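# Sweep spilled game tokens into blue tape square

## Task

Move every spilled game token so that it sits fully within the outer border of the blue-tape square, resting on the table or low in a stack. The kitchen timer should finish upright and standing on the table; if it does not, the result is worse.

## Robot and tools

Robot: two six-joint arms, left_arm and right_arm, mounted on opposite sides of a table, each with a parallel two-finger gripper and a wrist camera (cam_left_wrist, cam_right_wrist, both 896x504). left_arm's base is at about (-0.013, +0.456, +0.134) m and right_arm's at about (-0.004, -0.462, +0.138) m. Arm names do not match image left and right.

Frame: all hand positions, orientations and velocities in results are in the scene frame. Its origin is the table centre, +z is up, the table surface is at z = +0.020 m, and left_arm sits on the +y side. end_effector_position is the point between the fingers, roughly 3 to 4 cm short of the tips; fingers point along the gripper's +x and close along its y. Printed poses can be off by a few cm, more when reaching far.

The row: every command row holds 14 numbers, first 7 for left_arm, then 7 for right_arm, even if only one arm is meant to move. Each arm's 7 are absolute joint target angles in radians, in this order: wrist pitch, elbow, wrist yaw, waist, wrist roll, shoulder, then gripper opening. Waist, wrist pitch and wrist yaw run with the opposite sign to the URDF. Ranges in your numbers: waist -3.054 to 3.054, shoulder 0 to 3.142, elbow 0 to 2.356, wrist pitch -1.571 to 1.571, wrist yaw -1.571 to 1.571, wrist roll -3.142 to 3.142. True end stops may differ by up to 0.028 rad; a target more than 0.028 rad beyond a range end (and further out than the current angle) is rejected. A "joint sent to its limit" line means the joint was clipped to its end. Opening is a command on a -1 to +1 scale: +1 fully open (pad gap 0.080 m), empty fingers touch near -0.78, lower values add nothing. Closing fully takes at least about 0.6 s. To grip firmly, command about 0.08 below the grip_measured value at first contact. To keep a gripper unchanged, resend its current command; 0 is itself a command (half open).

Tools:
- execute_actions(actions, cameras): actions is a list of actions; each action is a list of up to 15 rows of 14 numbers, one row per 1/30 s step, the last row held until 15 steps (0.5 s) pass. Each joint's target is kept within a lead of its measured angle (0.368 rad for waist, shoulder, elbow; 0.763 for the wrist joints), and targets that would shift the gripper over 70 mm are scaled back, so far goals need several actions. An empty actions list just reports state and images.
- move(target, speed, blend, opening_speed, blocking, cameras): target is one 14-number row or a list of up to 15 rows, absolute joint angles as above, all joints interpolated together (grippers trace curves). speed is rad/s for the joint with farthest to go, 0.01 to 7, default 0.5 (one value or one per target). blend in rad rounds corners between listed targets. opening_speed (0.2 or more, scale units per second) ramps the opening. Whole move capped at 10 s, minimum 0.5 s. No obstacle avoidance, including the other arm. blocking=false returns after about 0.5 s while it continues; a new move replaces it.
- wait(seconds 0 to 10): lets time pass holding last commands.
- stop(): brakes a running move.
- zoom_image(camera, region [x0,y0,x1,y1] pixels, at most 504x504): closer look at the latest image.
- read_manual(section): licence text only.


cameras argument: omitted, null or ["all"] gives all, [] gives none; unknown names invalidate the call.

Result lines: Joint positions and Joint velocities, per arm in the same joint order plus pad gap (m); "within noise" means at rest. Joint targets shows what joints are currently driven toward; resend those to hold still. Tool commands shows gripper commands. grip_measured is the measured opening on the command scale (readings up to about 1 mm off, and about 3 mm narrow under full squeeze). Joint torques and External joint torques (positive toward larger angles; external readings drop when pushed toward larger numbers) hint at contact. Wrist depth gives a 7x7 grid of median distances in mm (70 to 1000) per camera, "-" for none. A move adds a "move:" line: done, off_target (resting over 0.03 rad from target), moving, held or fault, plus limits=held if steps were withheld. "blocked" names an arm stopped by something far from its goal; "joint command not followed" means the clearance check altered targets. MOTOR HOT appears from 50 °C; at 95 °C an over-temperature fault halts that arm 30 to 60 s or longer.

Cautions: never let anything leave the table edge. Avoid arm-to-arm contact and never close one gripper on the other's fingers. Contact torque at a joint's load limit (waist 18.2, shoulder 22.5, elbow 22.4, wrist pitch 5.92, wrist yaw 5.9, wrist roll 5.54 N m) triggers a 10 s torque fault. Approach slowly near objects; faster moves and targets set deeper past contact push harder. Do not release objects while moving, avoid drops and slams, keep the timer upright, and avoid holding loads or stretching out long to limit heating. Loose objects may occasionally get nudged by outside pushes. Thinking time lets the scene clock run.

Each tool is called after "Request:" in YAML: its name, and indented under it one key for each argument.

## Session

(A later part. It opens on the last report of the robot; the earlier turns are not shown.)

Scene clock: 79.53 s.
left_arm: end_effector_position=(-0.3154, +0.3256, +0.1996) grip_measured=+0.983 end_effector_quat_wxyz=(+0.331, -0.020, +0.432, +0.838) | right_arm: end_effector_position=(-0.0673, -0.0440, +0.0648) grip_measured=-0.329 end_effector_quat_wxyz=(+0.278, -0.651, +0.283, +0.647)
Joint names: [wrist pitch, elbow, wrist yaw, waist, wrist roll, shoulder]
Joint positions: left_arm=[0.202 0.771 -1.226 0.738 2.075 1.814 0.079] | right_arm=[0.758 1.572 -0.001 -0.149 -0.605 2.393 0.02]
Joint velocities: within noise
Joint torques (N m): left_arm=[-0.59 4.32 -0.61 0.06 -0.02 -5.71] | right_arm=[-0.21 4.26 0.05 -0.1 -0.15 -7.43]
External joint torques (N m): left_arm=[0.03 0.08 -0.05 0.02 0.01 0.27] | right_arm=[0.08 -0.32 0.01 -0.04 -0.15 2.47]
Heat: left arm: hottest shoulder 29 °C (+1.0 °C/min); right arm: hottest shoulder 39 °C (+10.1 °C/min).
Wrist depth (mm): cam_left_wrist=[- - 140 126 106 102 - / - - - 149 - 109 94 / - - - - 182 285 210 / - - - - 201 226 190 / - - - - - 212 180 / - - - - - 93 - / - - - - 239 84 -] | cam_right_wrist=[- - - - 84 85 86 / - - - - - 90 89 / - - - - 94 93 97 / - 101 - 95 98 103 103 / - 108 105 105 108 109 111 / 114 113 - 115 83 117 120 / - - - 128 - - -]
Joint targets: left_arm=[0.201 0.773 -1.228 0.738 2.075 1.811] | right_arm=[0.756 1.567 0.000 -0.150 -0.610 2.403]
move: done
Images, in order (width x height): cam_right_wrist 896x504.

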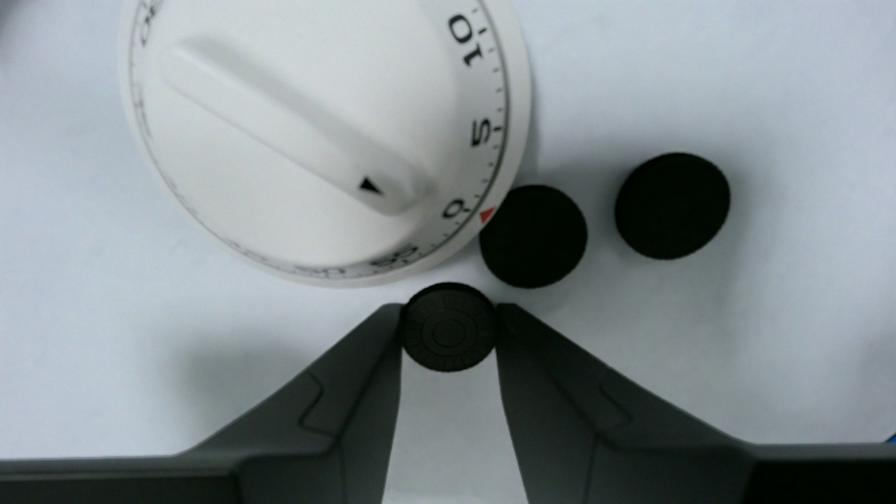

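Request:
move:
  target:
    - [0.201, 0.773, -1.228, 0.738, 2.075, 1.811, 0.9826, 0.812, 1.604, 0, -0.150, -0.61, 2.329, -0.34]
    - [0.201, 0.773, -1.228, 0.738, 2.075, 1.811, 0.9826, 0.812, 1.604, 0, 0.280, -0.61, 2.329, -0.34]
    - [0.201, 0.773, -1.228, 0.738, 2.075, 1.811, 0.9826, 0.758, 1.570, 0, 0.280, -0.61, 2.401, -0.34]
    - [0.201, 0.773, -1.228, 0.738, 2.075, 1.811, 0.9826, 0.758, 1.570, 0, 0.280, -0.61, 2.401, -0.19]
  speed: [0.2, 0.5, 0.12, 0.12]
  blend: [0.02, 0, 0, 0]
  opening_speed: 0.5
  cameras: ["cam_right_wrist"]

Scene clock: 83.03 s.
left_arm: end_effector_position=(-0.3154, +0.3256, +0.1996) grip_measured=+0.983 end_effector_quat_wxyz=(+0.331, -0.020, +0.432, +0.838) | right_arm: end_effector_position=(+0.1125, -0.0546, +0.0661) grip_measured=-0.193 end_effector_quat_wxyz=(+0.410, -0.576, +0.414, +0.573)
Joint names: [wrist pitch, elbow, wrist yaw, waist, wrist roll, shoulder]
Joint positions: left_arm=[0.202 0.771 -1.226 0.738 2.075 1.814 0.079] | right_arm=[0.76 1.575 -0.002 0.279 -0.606 2.392 0.026]
Joint velocities: within noise
Joint torques (N m): left_arm=[-0.57 4.31 -0.6 0.08 0.01 -5.77] | right_arm=[-0.21 4.32 0.08 0.03 -0.14 -7.42]
External joint torques (N m): left_arm=[0.05 0.03 -0.04 0.08 0.04 0.26] | right_arm=[0.08 -0.27 0.04 0.11 -0.14 2.48]
Heat: left arm: hottest shoulder 30 °C (+2.0 °C/min); right arm: hottest shoulder 39 °C (+9.1 °C/min).
Wrist depth (mm): cam_left_wrist=[936 - 140 126 106 102 - / 888 - - 149 - 109 94 / - - - - 182 283 210 / - - - - 202 226 191 / - - - - - 212 179 / - - - - - 93 - / - - - - 239 84 -] | cam_right_wrist=[- 84 80 83 83 86 87 / 88 89 88 91 91 90 - / - 95 - 93 95 96 98 / - 101 100 102 101 105 105 / - 108 102 108 - 110 113 / 115 114 72 118 82 118 122 / - - - 130 - - -]
Joint targets: left_arm=[0.201 0.773 -1.228 0.738 2.075 1.811] | right_arm=[0.758 1.570 0.000 0.280 -0.610 2.401]
move: done
Images, in order (width x height): cam_right_wrist 896x504.

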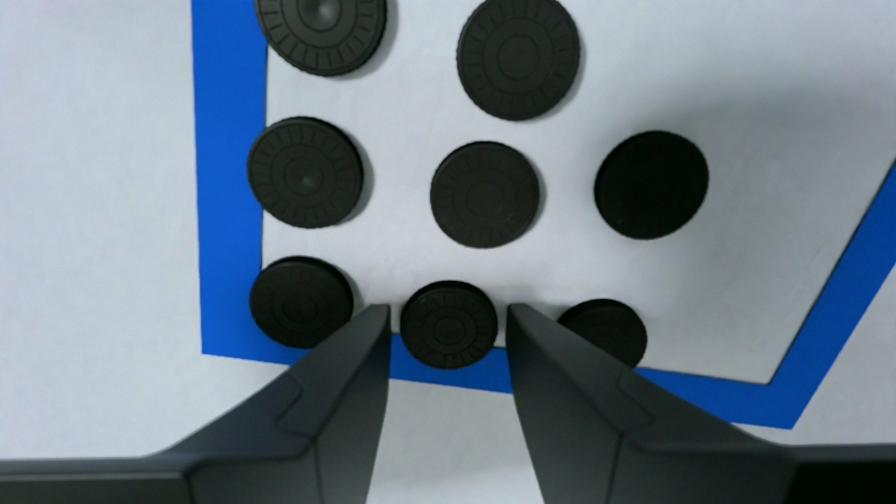

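Request:
move:
  target:
    - [0.201, 0.773, -1.228, 0.738, 2.075, 1.811, 0.9826, 0.812, 1.604, 0, 0.280, -0.61, 2.329, -0.19]
    - [0.201, 0.773, -1.228, 0.738, 2.075, 1.811, 0.9826, 0.974, 1.948, 0, -0.109, 0, 2.545, -0.11]
  speed: [0.2, 0.7]
  blend: [0.01, 0]
  opening_speed: 0.6
  cameras: ["cam_right_wrist"]

Scene clock: 86.20 s.
left_arm: end_effector_position=(-0.3154, +0.3256, +0.1996) grip_measured=+0.983 end_effector_quat_wxyz=(+0.331, -0.020, +0.432, +0.838) | right_arm: end_effector_position=(-0.0557, +0.0088, +0.0867) grip_measured=-0.113 end_effector_quat_wxyz=(+0.471, -0.528, +0.470, +0.528)
Joint names: [wrist pitch, elbow, wrist yaw, waist, wrist roll, shoulder]
Joint positions: left_arm=[0.202 0.771 -1.226 0.738 2.075 1.814 0.079] | right_arm=[0.973 1.936 0 -0.108 -0.005 2.533 0.03]
Joint velocities: within noise
Joint torques (N m): left_arm=[-0.59 4.32 -0.59 0.06 -0.02 -5.73] | right_arm=[0 6.9 0 -0.05 0.18 -8.16]
External joint torques (N m): left_arm=[0.03 0.09 -0.04 0.08 0.01 0.25] | right_arm=[0.32 1.8 0 -0.02 0.18 2.83]
Heat: left arm: hottest shoulder 30 °C (+2.0 °C/min); right arm: hottest shoulder 39 °C (+8.1 °C/min).
Wrist depth (mm): cam_left_wrist=[- - 141 126 106 102 - / - - - 150 - 109 94 / - - - - 181 283 210 / - - - - 202 226 191 / 827 - - - - 212 179 / 921 - - - - 93 - / - - - - 239 84 -] | cam_right_wrist=[- 98 - 102 102 103 105 / - 106 107 108 109 110 112 / 112 110 113 114 116 118 118 / - 116 118 121 123 125 128 / - 106 112 128 131 134 135 / - - 78 141 78 143 147 / - - - 153 - - -]
Joint targets: left_arm=[0.201 0.773 -1.228 0.738 2.075 1.811] | right_arm=[0.974 1.948 0.000 -0.109 0.000 2.545]
move: done
Images, in order (width x height): cam_right_wrist 896x504.

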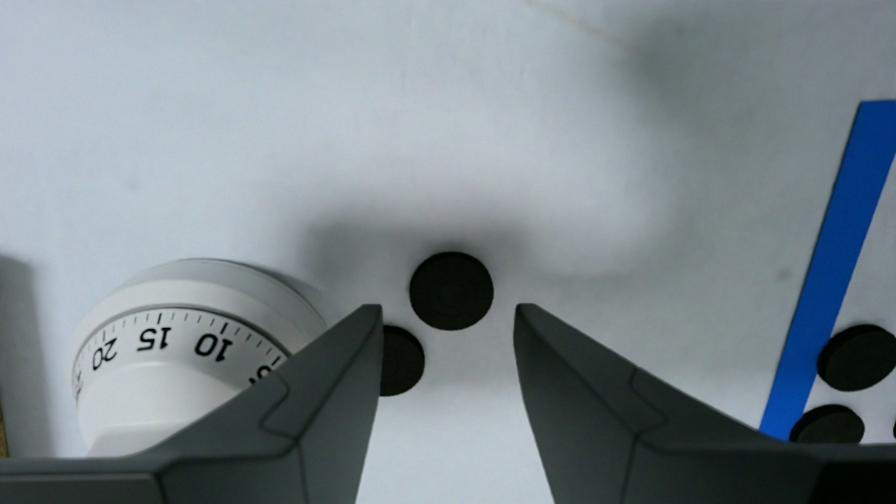

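Request:
move:
  target:
    - [0.201, 0.773, -1.228, 0.738, 2.075, 1.811, 0.9826, 0.921, 1.909, 0, -0.102, 0, 2.579, -0.11]
    - [0.201, 0.773, -1.228, 0.738, 2.075, 1.811, 0.9826, 0.921, 1.909, 0, -0.102, 0, 2.579, -0.34]
  speed: 0.15
  opening_speed: 0.6
  cameras: ["cam_right_wrist"]

Scene clock: 87.93 s.
left_arm: end_effector_position=(-0.3154, +0.3256, +0.1996) grip_measured=+0.983 end_effector_quat_wxyz=(+0.331, -0.020, +0.432, +0.838) | right_arm: end_effector_position=(-0.0535, +0.0081, +0.0666) grip_measured=-0.328 end_effector_quat_wxyz=(+0.471, -0.528, +0.472, +0.526)
Joint names: [wrist pitch, elbow, wrist yaw, waist, wrist roll, shoulder]
Joint positions: left_arm=[0.202 0.771 -1.226 0.738 2.075 1.814 0.079] | right_arm=[0.922 1.916 -0.001 -0.104 -0.005 2.567 0.02]
Joint velocities: within noise
Joint torques (N m): left_arm=[-0.57 4.39 -0.58 0.05 -0.01 -5.71] | right_arm=[-0.18 4.51 0.01 0.1 0.16 -8.17]
External joint torques (N m): left_arm=[0.05 0.13 -0.03 0.05 0.03 0.3] | right_arm=[0.14 -0.53 0.01 0.13 0.16 2.94]
Heat: left arm: hottest shoulder 30 °C (+2.0 °C/min); right arm: hottest shoulder 39 °C (+8.0 °C/min).
Wrist depth (mm): cam_left_wrist=[- - 140 126 106 102 - / - - - 149 - 108 95 / - - - - 182 283 210 / - - - - 202 226 191 / - - - - - 212 179 / - - - - - 93 - / - - - - 239 84 -] | cam_right_wrist=[- 82 - 83 84 85 87 / - 86 88 - - 89 - / - 92 94 94 96 96 98 / - 96 98 101 100 104 104 / - 99 103 102 108 110 113 / - 87 - 114 83 118 122 / - - - 127 - - -]
Joint targets: left_arm=[0.201 0.773 -1.228 0.738 2.075 1.811] | right_arm=[0.921 1.909 0.000 -0.102 0.000 2.579]
move: done
Images, in order (width x height): cam_right_wrist 896x504.

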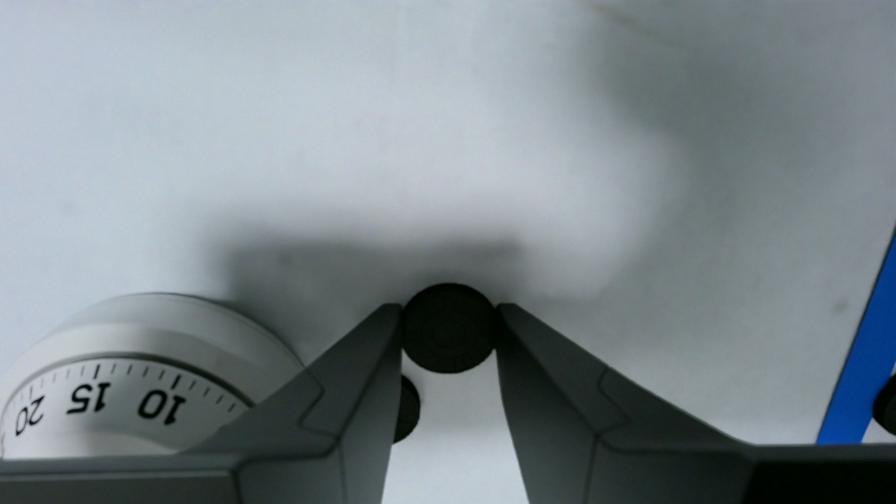

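Request:
move:
  target:
    - [0.201, 0.773, -1.228, 0.738, 2.075, 1.811, 0.9826, 0.974, 1.948, 0, -0.102, 0, 2.512, -0.34]
    - [0.201, 0.773, -1.228, 0.738, 2.075, 1.811, 0.9826, 0.974, 1.948, 0, 0.396, 0, 2.512, -0.34]
    - [0.201, 0.773, -1.228, 0.738, 2.075, 1.811, 0.9826, 0.921, 1.909, 0, 0.396, 0, 2.579, -0.34]
    - [0.201, 0.773, -1.228, 0.738, 2.075, 1.811, 0.9826, 0.921, 1.909, 0, 0.396, 0, 2.579, -0.19]
  speed: [0.2, 0.5, 0.12, 0.12]
  blend: [0.02, 0, 0, 0]
  opening_speed: 0.5
  cameras: ["cam_right_wrist"]

Scene clock: 91.13 s.
left_arm: end_effector_position=(-0.3154, +0.3256, +0.1996) grip_measured=+0.983 end_effector_quat_wxyz=(+0.331, -0.020, +0.432, +0.838) | right_arm: end_effector_position=(+0.1779, -0.0255, +0.0666) grip_measured=-0.193 end_effector_quat_wxyz=(+0.587, -0.395, +0.587, +0.393)
Joint names: [wrist pitch, elbow, wrist yaw, waist, wrist roll, shoulder]
Joint positions: left_arm=[0.202 0.771 -1.226 0.738 2.075 1.814 0.079] | right_arm=[0.921 1.916 -0.003 0.396 -0.005 2.567 0.026]
Joint velocities: within noise
Joint torques (N m): left_arm=[-0.59 4.33 -0.6 0.07 -0.02 -5.73] | right_arm=[-0.11 4.63 0.07 -0.06 0.16 -8.08]
External joint torques (N m): left_arm=[0.02 0.13 -0.04 0.03 0.01 0.22] | right_arm=[0.21 -0.45 0.07 -0.11 0.16 3.13]
Heat: left arm: hottest shoulder 30 °C (+2.0 °C/min); right arm: hottest shoulder 40 °C (+7.1 °C/min).
Wrist depth (mm): cam_left_wrist=[- - 140 126 106 102 - / - - - 149 - 108 95 / - - - - 182 282 210 / - - - - 202 226 191 / - - - - - 213 179 / - - - - - 93 - / - - - - 239 84 -] | cam_right_wrist=[- 81 - 83 84 85 87 / - 86 87 - - 90 - / 90 92 94 94 96 96 98 / - 96 98 101 100 104 105 / 99 103 102 104 108 110 113 / 111 109 72 116 82 118 122 / - - - 128 - - -]
Joint targets: left_arm=[0.201 0.773 -1.228 0.738 2.075 1.811] | right_arm=[0.921 1.909 0.000 0.396 0.000 2.579]
move: done
Images, in order (width x height): cam_right_wrist 896x504.

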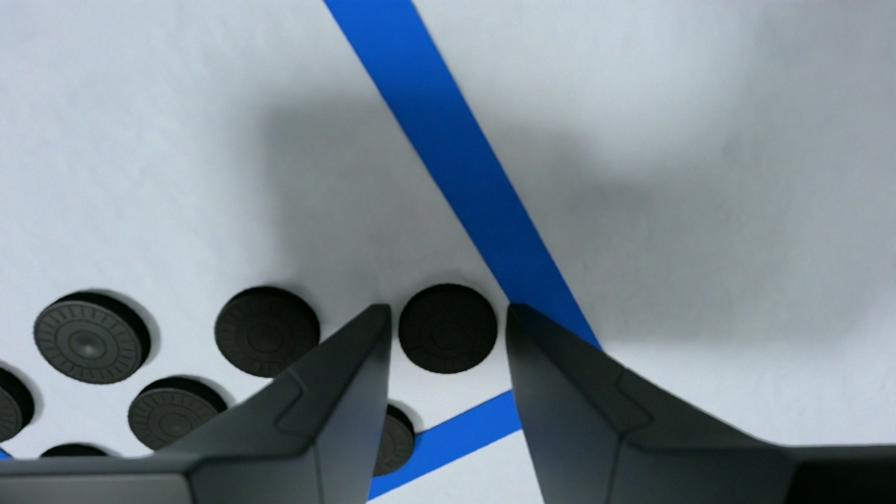

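Request:
move:
  target:
    - [0.201, 0.773, -1.228, 0.738, 2.075, 1.811, 0.9826, 0.974, 1.948, 0, 0.396, 0, 2.512, -0.19]
    - [0.201, 0.773, -1.228, 0.738, 2.075, 1.811, 0.9826, 0.930, 1.845, 0, 0.05, -1.571, 2.455, -0.19]
    - [0.201, 0.773, -1.228, 0.738, 2.075, 1.811, 0.9826, 0.887, 1.743, 0, -0.148, -1.571, 2.415, -0.11]
  speed: [0.2, 1.0, 0.5]
  blend: [0.01, 0.05, 0]
  opening_speed: 0.6
  cameras: ["cam_right_wrist"]

Scene clock: 95.53 s.
left_arm: end_effector_position=(-0.3154, +0.3256, +0.1996) grip_measured=+0.983 end_effector_quat_wxyz=(+0.331, -0.020, +0.432, +0.838) | right_arm: end_effector_position=(-0.0703, -0.0192, +0.0856) grip_measured=-0.113 end_effector_quat_wxyz=(+0.053, +0.705, +0.049, -0.705)
Joint names: [wrist pitch, elbow, wrist yaw, waist, wrist roll, shoulder]
Joint positions: left_arm=[0.202 0.771 -1.226 0.738 2.075 1.814 0.079] | right_arm=[0.888 1.749 0 -0.147 -1.566 2.437 0.03]
Joint velocities: within noise
Joint torques (N m): left_arm=[-0.6 4.32 -0.57 0 -0.02 -5.71] | right_arm=[-0.14 4.39 0.04 -0.09 -0.17 -11.07]
External joint torques (N m): left_arm=[0.01 0.08 -0.01 -0.01 0.02 0.3] | right_arm=[0.12 -0.51 -0.01 -0.05 -0.17 -0.66]
Heat: left arm: hottest shoulder 30 °C (+1.0 °C/min); right arm: hottest shoulder 41 °C (+7.1 °C/min).
Wrist depth (mm): cam_left_wrist=[950 - 140 126 106 102 - / 894 - - 149 - 109 94 / - - - - 182 283 209 / - - - - 202 225 191 / - - - - - 212 179 / - - - - - 93 - / - - - - 239 84 -] | cam_right_wrist=[103 103 87 77 82 103 103 / - 110 91 81 85 109 110 / 115 115 97 88 101 116 116 / - 122 121 101 122 123 123 / 130 130 127 131 129 131 129 / 138 - 78 140 78 139 141 / - - - 151 - - -]
Joint targets: left_arm=[0.201 0.773 -1.228 0.738 2.075 1.811] | right_arm=[0.887 1.743 0.000 -0.148 -1.571 2.415]
move: done
Images, in order (width x height): cam_right_wrist 896x504.

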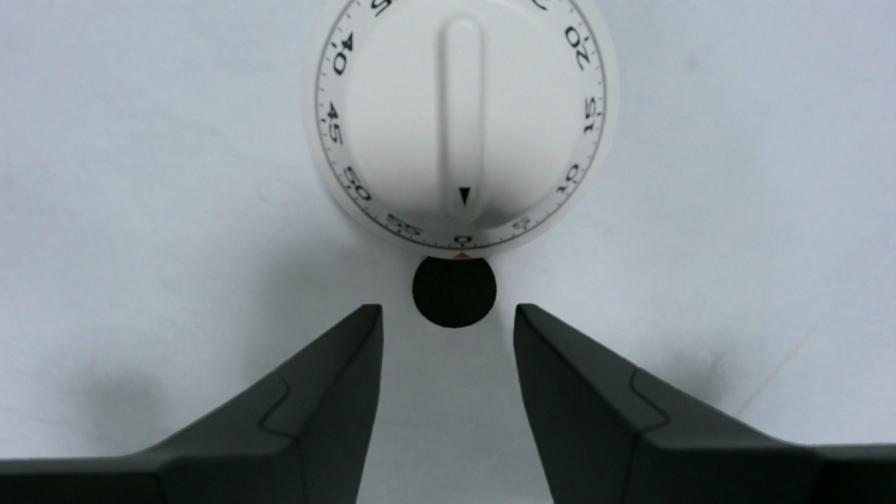

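Request:
move:
  target:
    - [0.201, 0.773, -1.228, 0.738, 2.075, 1.811, 0.9826, 0.837, 1.737, 0, -0.141, -1.571, 2.491, -0.11]
    - [0.201, 0.773, -1.228, 0.738, 2.075, 1.811, 0.9826, 0.837, 1.737, 0, -0.141, -1.571, 2.491, -0.34]
  speed: 0.12
  opening_speed: 0.5
  cameras: ["cam_right_wrist"]

Scene clock: 100.23 s.
left_arm: end_effector_position=(-0.3154, +0.3256, +0.1996) grip_measured=+0.983 end_effector_quat_wxyz=(+0.331, -0.020, +0.432, +0.838) | right_arm: end_effector_position=(-0.0689, -0.0172, +0.0658) grip_measured=-0.329 end_effector_quat_wxyz=(+0.051, +0.706, +0.048, -0.705)
Joint names: [wrist pitch, elbow, wrist yaw, waist, wrist roll, shoulder]
Joint positions: left_arm=[0.202 0.771 -1.226 0.738 2.075 1.814 0.079] | right_arm=[0.837 1.742 0 -0.144 -1.566 2.479 0.02]
Joint velocities: within noise
Joint torques (N m): left_arm=[-0.58 4.37 -0.59 0.05 -0.02 -5.77] | right_arm=[-0.07 4.42 0.04 0.21 -0.17 -7.69]
External joint torques (N m): left_arm=[0.04 0.1 -0.03 0.05 0.02 0.23] | right_arm=[0.19 -0.34 -0.01 0.24 -0.17 2.82]
Heat: left arm: hottest shoulder 30 °C (+1.0 °C/min); right arm: hottest shoulder 41 °C (+6.1 °C/min).
Wrist depth (mm): cam_left_wrist=[- - 140 126 106 102 - / - - - 149 - 108 94 / - - - - 182 284 209 / - - - - 202 225 191 / - - - - - 212 179 / - - - - - 93 - / - - - - 239 84 -] | cam_right_wrist=[- 84 - - - 85 85 / - 89 - - - 90 89 / - 96 - - - 95 96 / - 101 101 84 99 103 102 / - 108 105 102 107 108 108 / 115 114 - 116 83 116 118 / - - - 126 - - -]
Joint targets: left_arm=[0.201 0.773 -1.228 0.738 2.075 1.811] | right_arm=[0.837 1.737 0.000 -0.141 -1.571 2.491]
move: done
Images, in order (width x height): cam_right_wrist 896x504.

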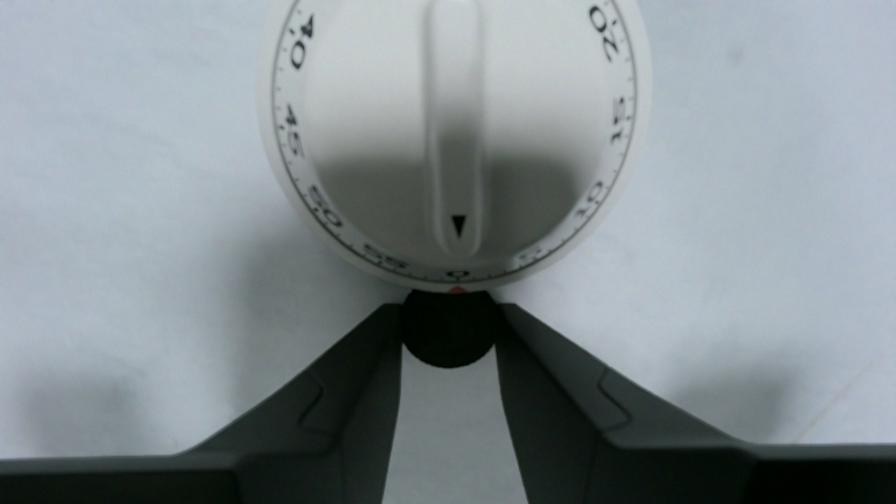

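Request:
move:
  target:
    - [0.201, 0.773, -1.228, 0.738, 2.075, 1.811, 0.9826, 0.837, 1.737, 0, -0.105, -1.571, 2.491, -0.34]
    - [0.201, 0.773, -1.228, 0.738, 2.075, 1.811, 0.9826, 0.892, 1.775, 0, -0.090, -1.571, 2.420, -0.34]
    - [0.201, 0.773, -1.228, 0.738, 2.075, 1.811, 0.9826, 1.064, 2.134, 0, 0.160, 0, 2.641, -0.34]
    - [0.201, 0.773, -1.228, 0.738, 2.075, 1.811, 0.9826, 1.012, 2.091, 0, 0.160, 0, 2.671, -0.34]
  speed: [0.1, 0.2, 0.8, 0.12]
  blend: [0.005, 0.01, 0, 0]
  cameras: ["cam_right_wrist"]

Scene clock: 104.83 s.
left_arm: end_effector_position=(-0.3154, +0.3256, +0.1996) grip_measured=+0.983 end_effector_quat_wxyz=(+0.331, -0.020, +0.432, +0.838) | right_arm: end_effector_position=(+0.0744, +0.0254, +0.0680) grip_measured=-0.329 end_effector_quat_wxyz=(+0.537, -0.460, +0.537, +0.460)
Joint names: [wrist pitch, elbow, wrist yaw, waist, wrist roll, shoulder]
Joint positions: left_arm=[0.202 0.771 -1.226 0.738 2.075 1.814 0.079] | right_arm=[1.014 2.099 0 0.161 -0.005 2.657 0.02]
Joint velocities: within noise
Joint torques (N m): left_arm=[-0.58 4.35 -0.59 0.05 -0.02 -5.67] | right_arm=[-0.2 4.45 0 -0.07 0.17 -8.35]
External joint torques (N m): left_arm=[0.04 0.1 -0.03 0.02 0.01 0.3] | right_arm=[0.12 -0.75 -0.01 0.07 0.17 3.3]
Heat: left arm: hottest shoulder 30 °C (+1.0 °C/min); right arm: hottest shoulder 42 °C (+6.0 °C/min).
Wrist depth (mm): cam_left_wrist=[- - 140 126 106 102 - / - - - 149 - 109 94 / - - - - 181 283 209 / - - - - 202 226 191 / - - - - - 212 179 / - - - - - 93 - / - - - - 238 84 -] | cam_right_wrist=[- 82 - 83 85 86 87 / - 87 88 - 91 90 - / - 93 94 94 96 97 99 / - 97 99 101 101 106 105 / - 106 104 102 109 111 114 / 110 112 - 114 83 117 121 / - - - 126 - - -]
Joint targets: left_arm=[0.201 0.773 -1.228 0.738 2.075 1.811] | right_arm=[1.012 2.091 0.000 0.160 0.000 2.671]
move: done
Images, in order (width x height): cam_right_wrist 896x504.

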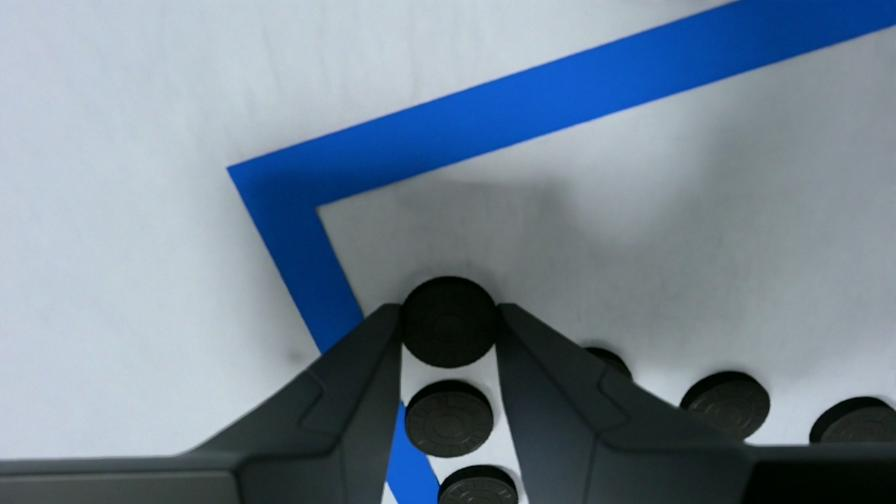

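Request:
move:
  target:
    - [0.201, 0.773, -1.228, 0.738, 2.075, 1.811, 0.9826, 1.009, 2.085, 0, 0.160, 0, 2.672, -0.34]
    - [0.201, 0.773, -1.228, 0.738, 2.075, 1.811, 0.9826, 1.009, 2.085, 0, 0.160, 0, 2.672, -0.19]
  speed: 0.1
  opening_speed: 0.4
  cameras: ["cam_right_wrist"]

Scene clock: 106.33 s.
left_arm: end_effector_position=(-0.3154, +0.3256, +0.1996) grip_measured=+0.983 end_effector_quat_wxyz=(+0.331, -0.020, +0.432, +0.838) | right_arm: end_effector_position=(+0.0747, +0.0247, +0.0668) grip_measured=-0.194 end_effector_quat_wxyz=(+0.537, -0.461, +0.537, +0.459)
Joint names: [wrist pitch, elbow, wrist yaw, waist, wrist roll, shoulder]
Joint positions: left_arm=[0.202 0.771 -1.226 0.738 2.075 1.814 0.079] | right_arm=[1.009 2.095 -0.002 0.161 -0.005 2.657 0.026]
Joint velocities: within noise
Joint torques (N m): left_arm=[-0.58 4.34 -0.6 0.11 -0.01 -5.71] | right_arm=[-0.12 4.32 0.07 -0.19 0.16 -8.34]
External joint torques (N m): left_arm=[0.03 0.09 -0.04 0.14 0.03 0.27] | right_arm=[0.2 -0.84 0.05 -0.04 0.17 3.18]
Heat: left arm: hottest shoulder 30 °C (+1.0 °C/min); right arm: hottest shoulder 42 °C (+6.1 °C/min).
Wrist depth (mm): cam_left_wrist=[- - 140 126 106 102 - / - - - 149 - 109 94 / - - - - 182 284 210 / 914 - - - 202 226 191 / 891 946 - - - 211 179 / - - - - - 93 - / - - - - 240 84 -] | cam_right_wrist=[- 81 - 83 84 85 87 / - 86 87 - - 89 - / 90 92 94 94 96 96 98 / - 96 98 101 100 104 105 / - 105 98 103 108 110 113 / 110 110 72 114 82 116 121 / - - - 124 - - -]
Joint targets: left_arm=[0.201 0.773 -1.228 0.738 2.075 1.811] | right_arm=[1.009 2.085 0.000 0.160 0.000 2.672]
move: done
Images, in order (width x height): cam_right_wrist 896x504.

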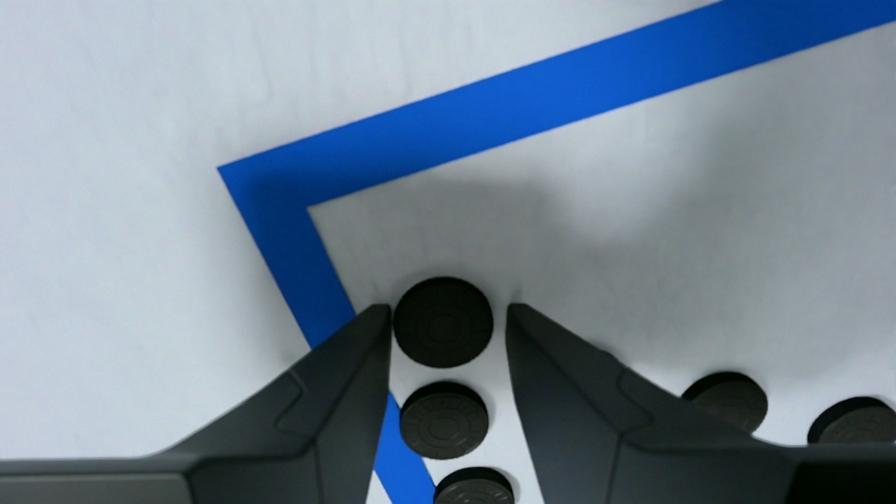

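Request:
move:
  target:
    - [0.201, 0.773, -1.228, 0.738, 2.075, 1.811, 0.9826, 1.064, 2.134, 0, 0.160, 0, 2.600, -0.19]
    - [0.201, 0.773, -1.228, 0.738, 2.075, 1.811, 0.9826, 1.191, 1.818, 0, 0.055, 0, 1.779, 1.0]
  speed: [0.2, 0.8]
  blend: [0.02, 0]
  cameras: ["cam_right_wrist"]

Scene clock: 109.27 s.
left_arm: end_effector_position=(-0.3154, +0.3256, +0.1996) grip_measured=+0.983 end_effector_quat_wxyz=(+0.331, -0.020, +0.432, +0.838) | right_arm: end_effector_position=(+0.0188, -0.0548, +0.3685) grip_measured=+1.000 end_effector_quat_wxyz=(+0.608, -0.378, +0.395, +0.576)
Joint names: [wrist pitch, elbow, wrist yaw, waist, wrist roll, shoulder]
Joint positions: left_arm=[0.202 0.771 -1.226 0.738 2.075 1.814 0.079] | right_arm=[1.192 1.823 -0.002 0.057 -0.005 1.788 0.08]
Joint velocities: within noise
Joint torques (N m): left_arm=[-0.57 4.36 -0.6 0.09 -0.03 -5.76] | right_arm=[-0.9 5.67 0.06 -0.11 0.17 -7.31]
External joint torques (N m): left_arm=[0.06 0.05 -0.04 0.12 0.01 0.31] | right_arm=[0.05 -0.21 0.05 -0.09 0.16 0.15]
Heat: left arm: hottest shoulder 30 °C (+1.0 °C/min); right arm: hottest shoulder 42 °C (+5.1 °C/min).
Wrist depth (mm): cam_left_wrist=[940 - 140 126 106 102 - / - - - 149 - 109 95 / - - - - 181 285 210 / - - - - 201 226 191 / - - - - - 212 179 / - - - - - 94 - / - - - - 240 84 -] | cam_right_wrist=[402 406 413 417 425 429 - / 400 407 413 415 426 429 - / 403 406 415 416 422 430 - / 401 394 410 418 424 431 - / 400 375 412 417 423 428 - / - 86 412 419 422 - - / - 410 414 419 423 81 -]
Joint targets: left_arm=[0.201 0.773 -1.228 0.738 2.075 1.811] | right_arm=[1.191 1.818 0.000 0.055 0.000 1.779]
move: done
Images, in order (width x height): cam_right_wrist 896x504.

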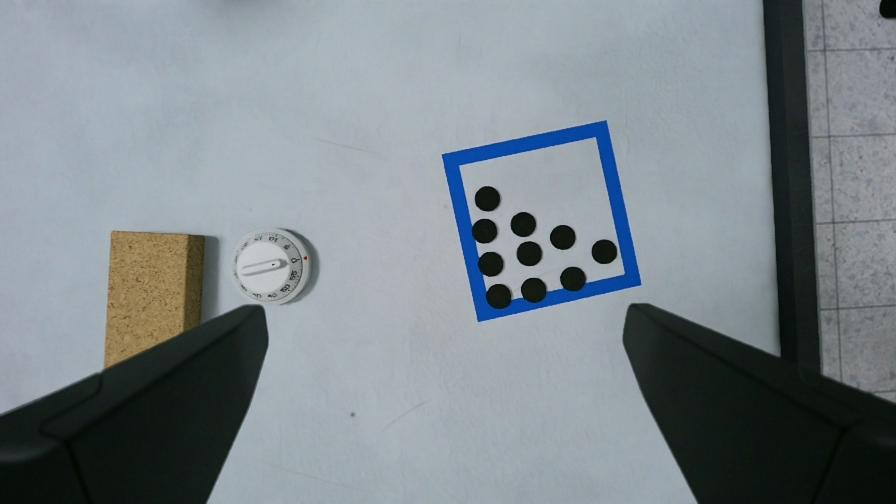

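Request:
move:
  target: [0.201, 0.773, -1.228, 0.738, 2.075, 1.811, 0.9826, 1.3, 1.818, 0, -0.5, 0, 1.700, 1.0]
  speed: 0.8
  cameras: ["cam_right_wrist"]

Request:
zoom_image:
  camera: "cam_right_wrist"
  region: [0, 0, 500, 500]

Scene clock: 110.70 s.
left_arm: end_effector_position=(-0.3154, +0.3256, +0.1996) grip_measured=+0.983 end_effector_quat_wxyz=(+0.331, -0.020, +0.432, +0.838) | right_arm: end_effector_position=(-0.1845, -0.1320, +0.3865) grip_measured=+1.000 end_effector_quat_wxyz=(+0.421, -0.484, +0.284, +0.713)
Joint names: [wrist pitch, elbow, wrist yaw, waist, wrist roll, shoulder]
Joint positions: left_arm=[0.202 0.771 -1.226 0.738 2.075 1.814 0.079] | right_arm=[1.3 1.823 0 -0.5 -0.005 1.715 0.08]
Joint velocities: within noise
Joint torques (N m): left_arm=[-0.6 4.3 -0.58 0.16 -0.01 -5.74] | right_arm=[-0.75 5.53 -0.02 -0.02 0.16 -7.39]
External joint torques (N m): left_arm=[0.02 0.06 -0.03 0.13 0.02 0.23] | right_arm=[0.16 -0.19 -0.03 0.03 0.16 -0.59]
Heat: left arm: hottest shoulder 30 °C (+1.0 °C/min); right arm: hottest shoulder 42 °C (+5.0 °C/min).
Wrist depth (mm): cam_left_wrist=[- - 141 126 106 102 - / 863 - - 149 - 108 94 / 932 - - - 181 283 210 / - - - - 203 226 191 / - - - - - 212 179 / - - - - - 94 - / - - - - 239 84 -] | cam_right_wrist=[- - 424 430 434 444 449 / - - 426 433 439 444 454 / - 425 430 407 438 445 453 / - 427 431 435 443 446 454 / - 424 433 441 442 450 457 / - 86 436 439 448 - 457 / - 432 436 446 447 81 -]
Joint targets: left_arm=[0.201 0.773 -1.228 0.738 2.075 1.811] | right_arm=[1.300 1.818 0.000 -0.500 0.000 1.700]
move: done
Images, in order (width x height): cam_right_wrist 896x504.

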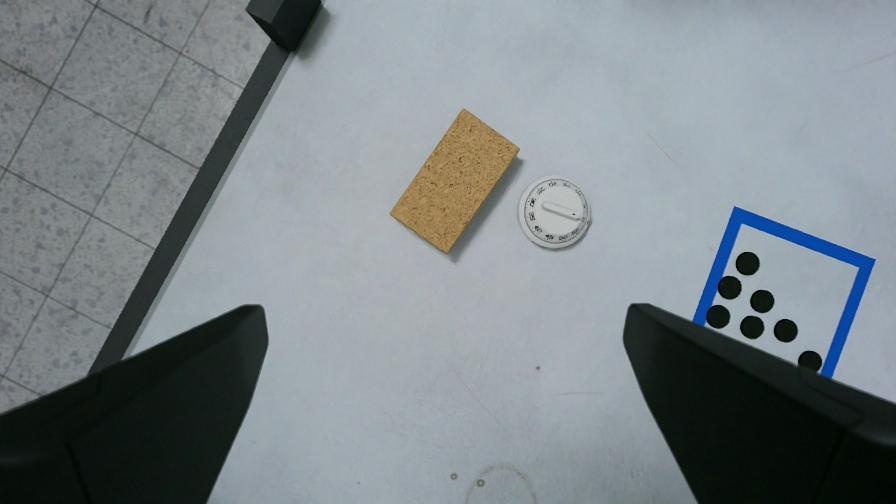

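Scaled by 1.008 from the camera's 896x504 image, which has a finer 1280x720 frame.

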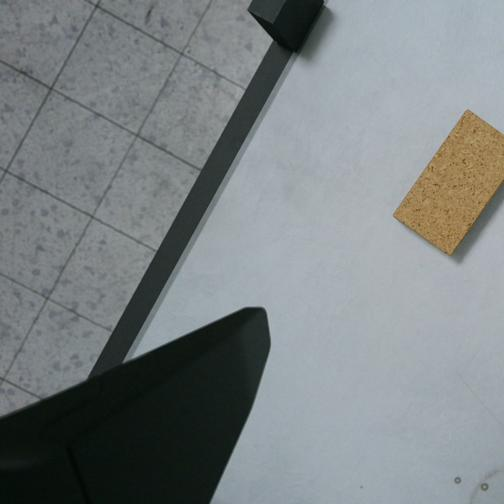

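Request:
finished_scene:
  scene: 1

The scene is finished: the task was done.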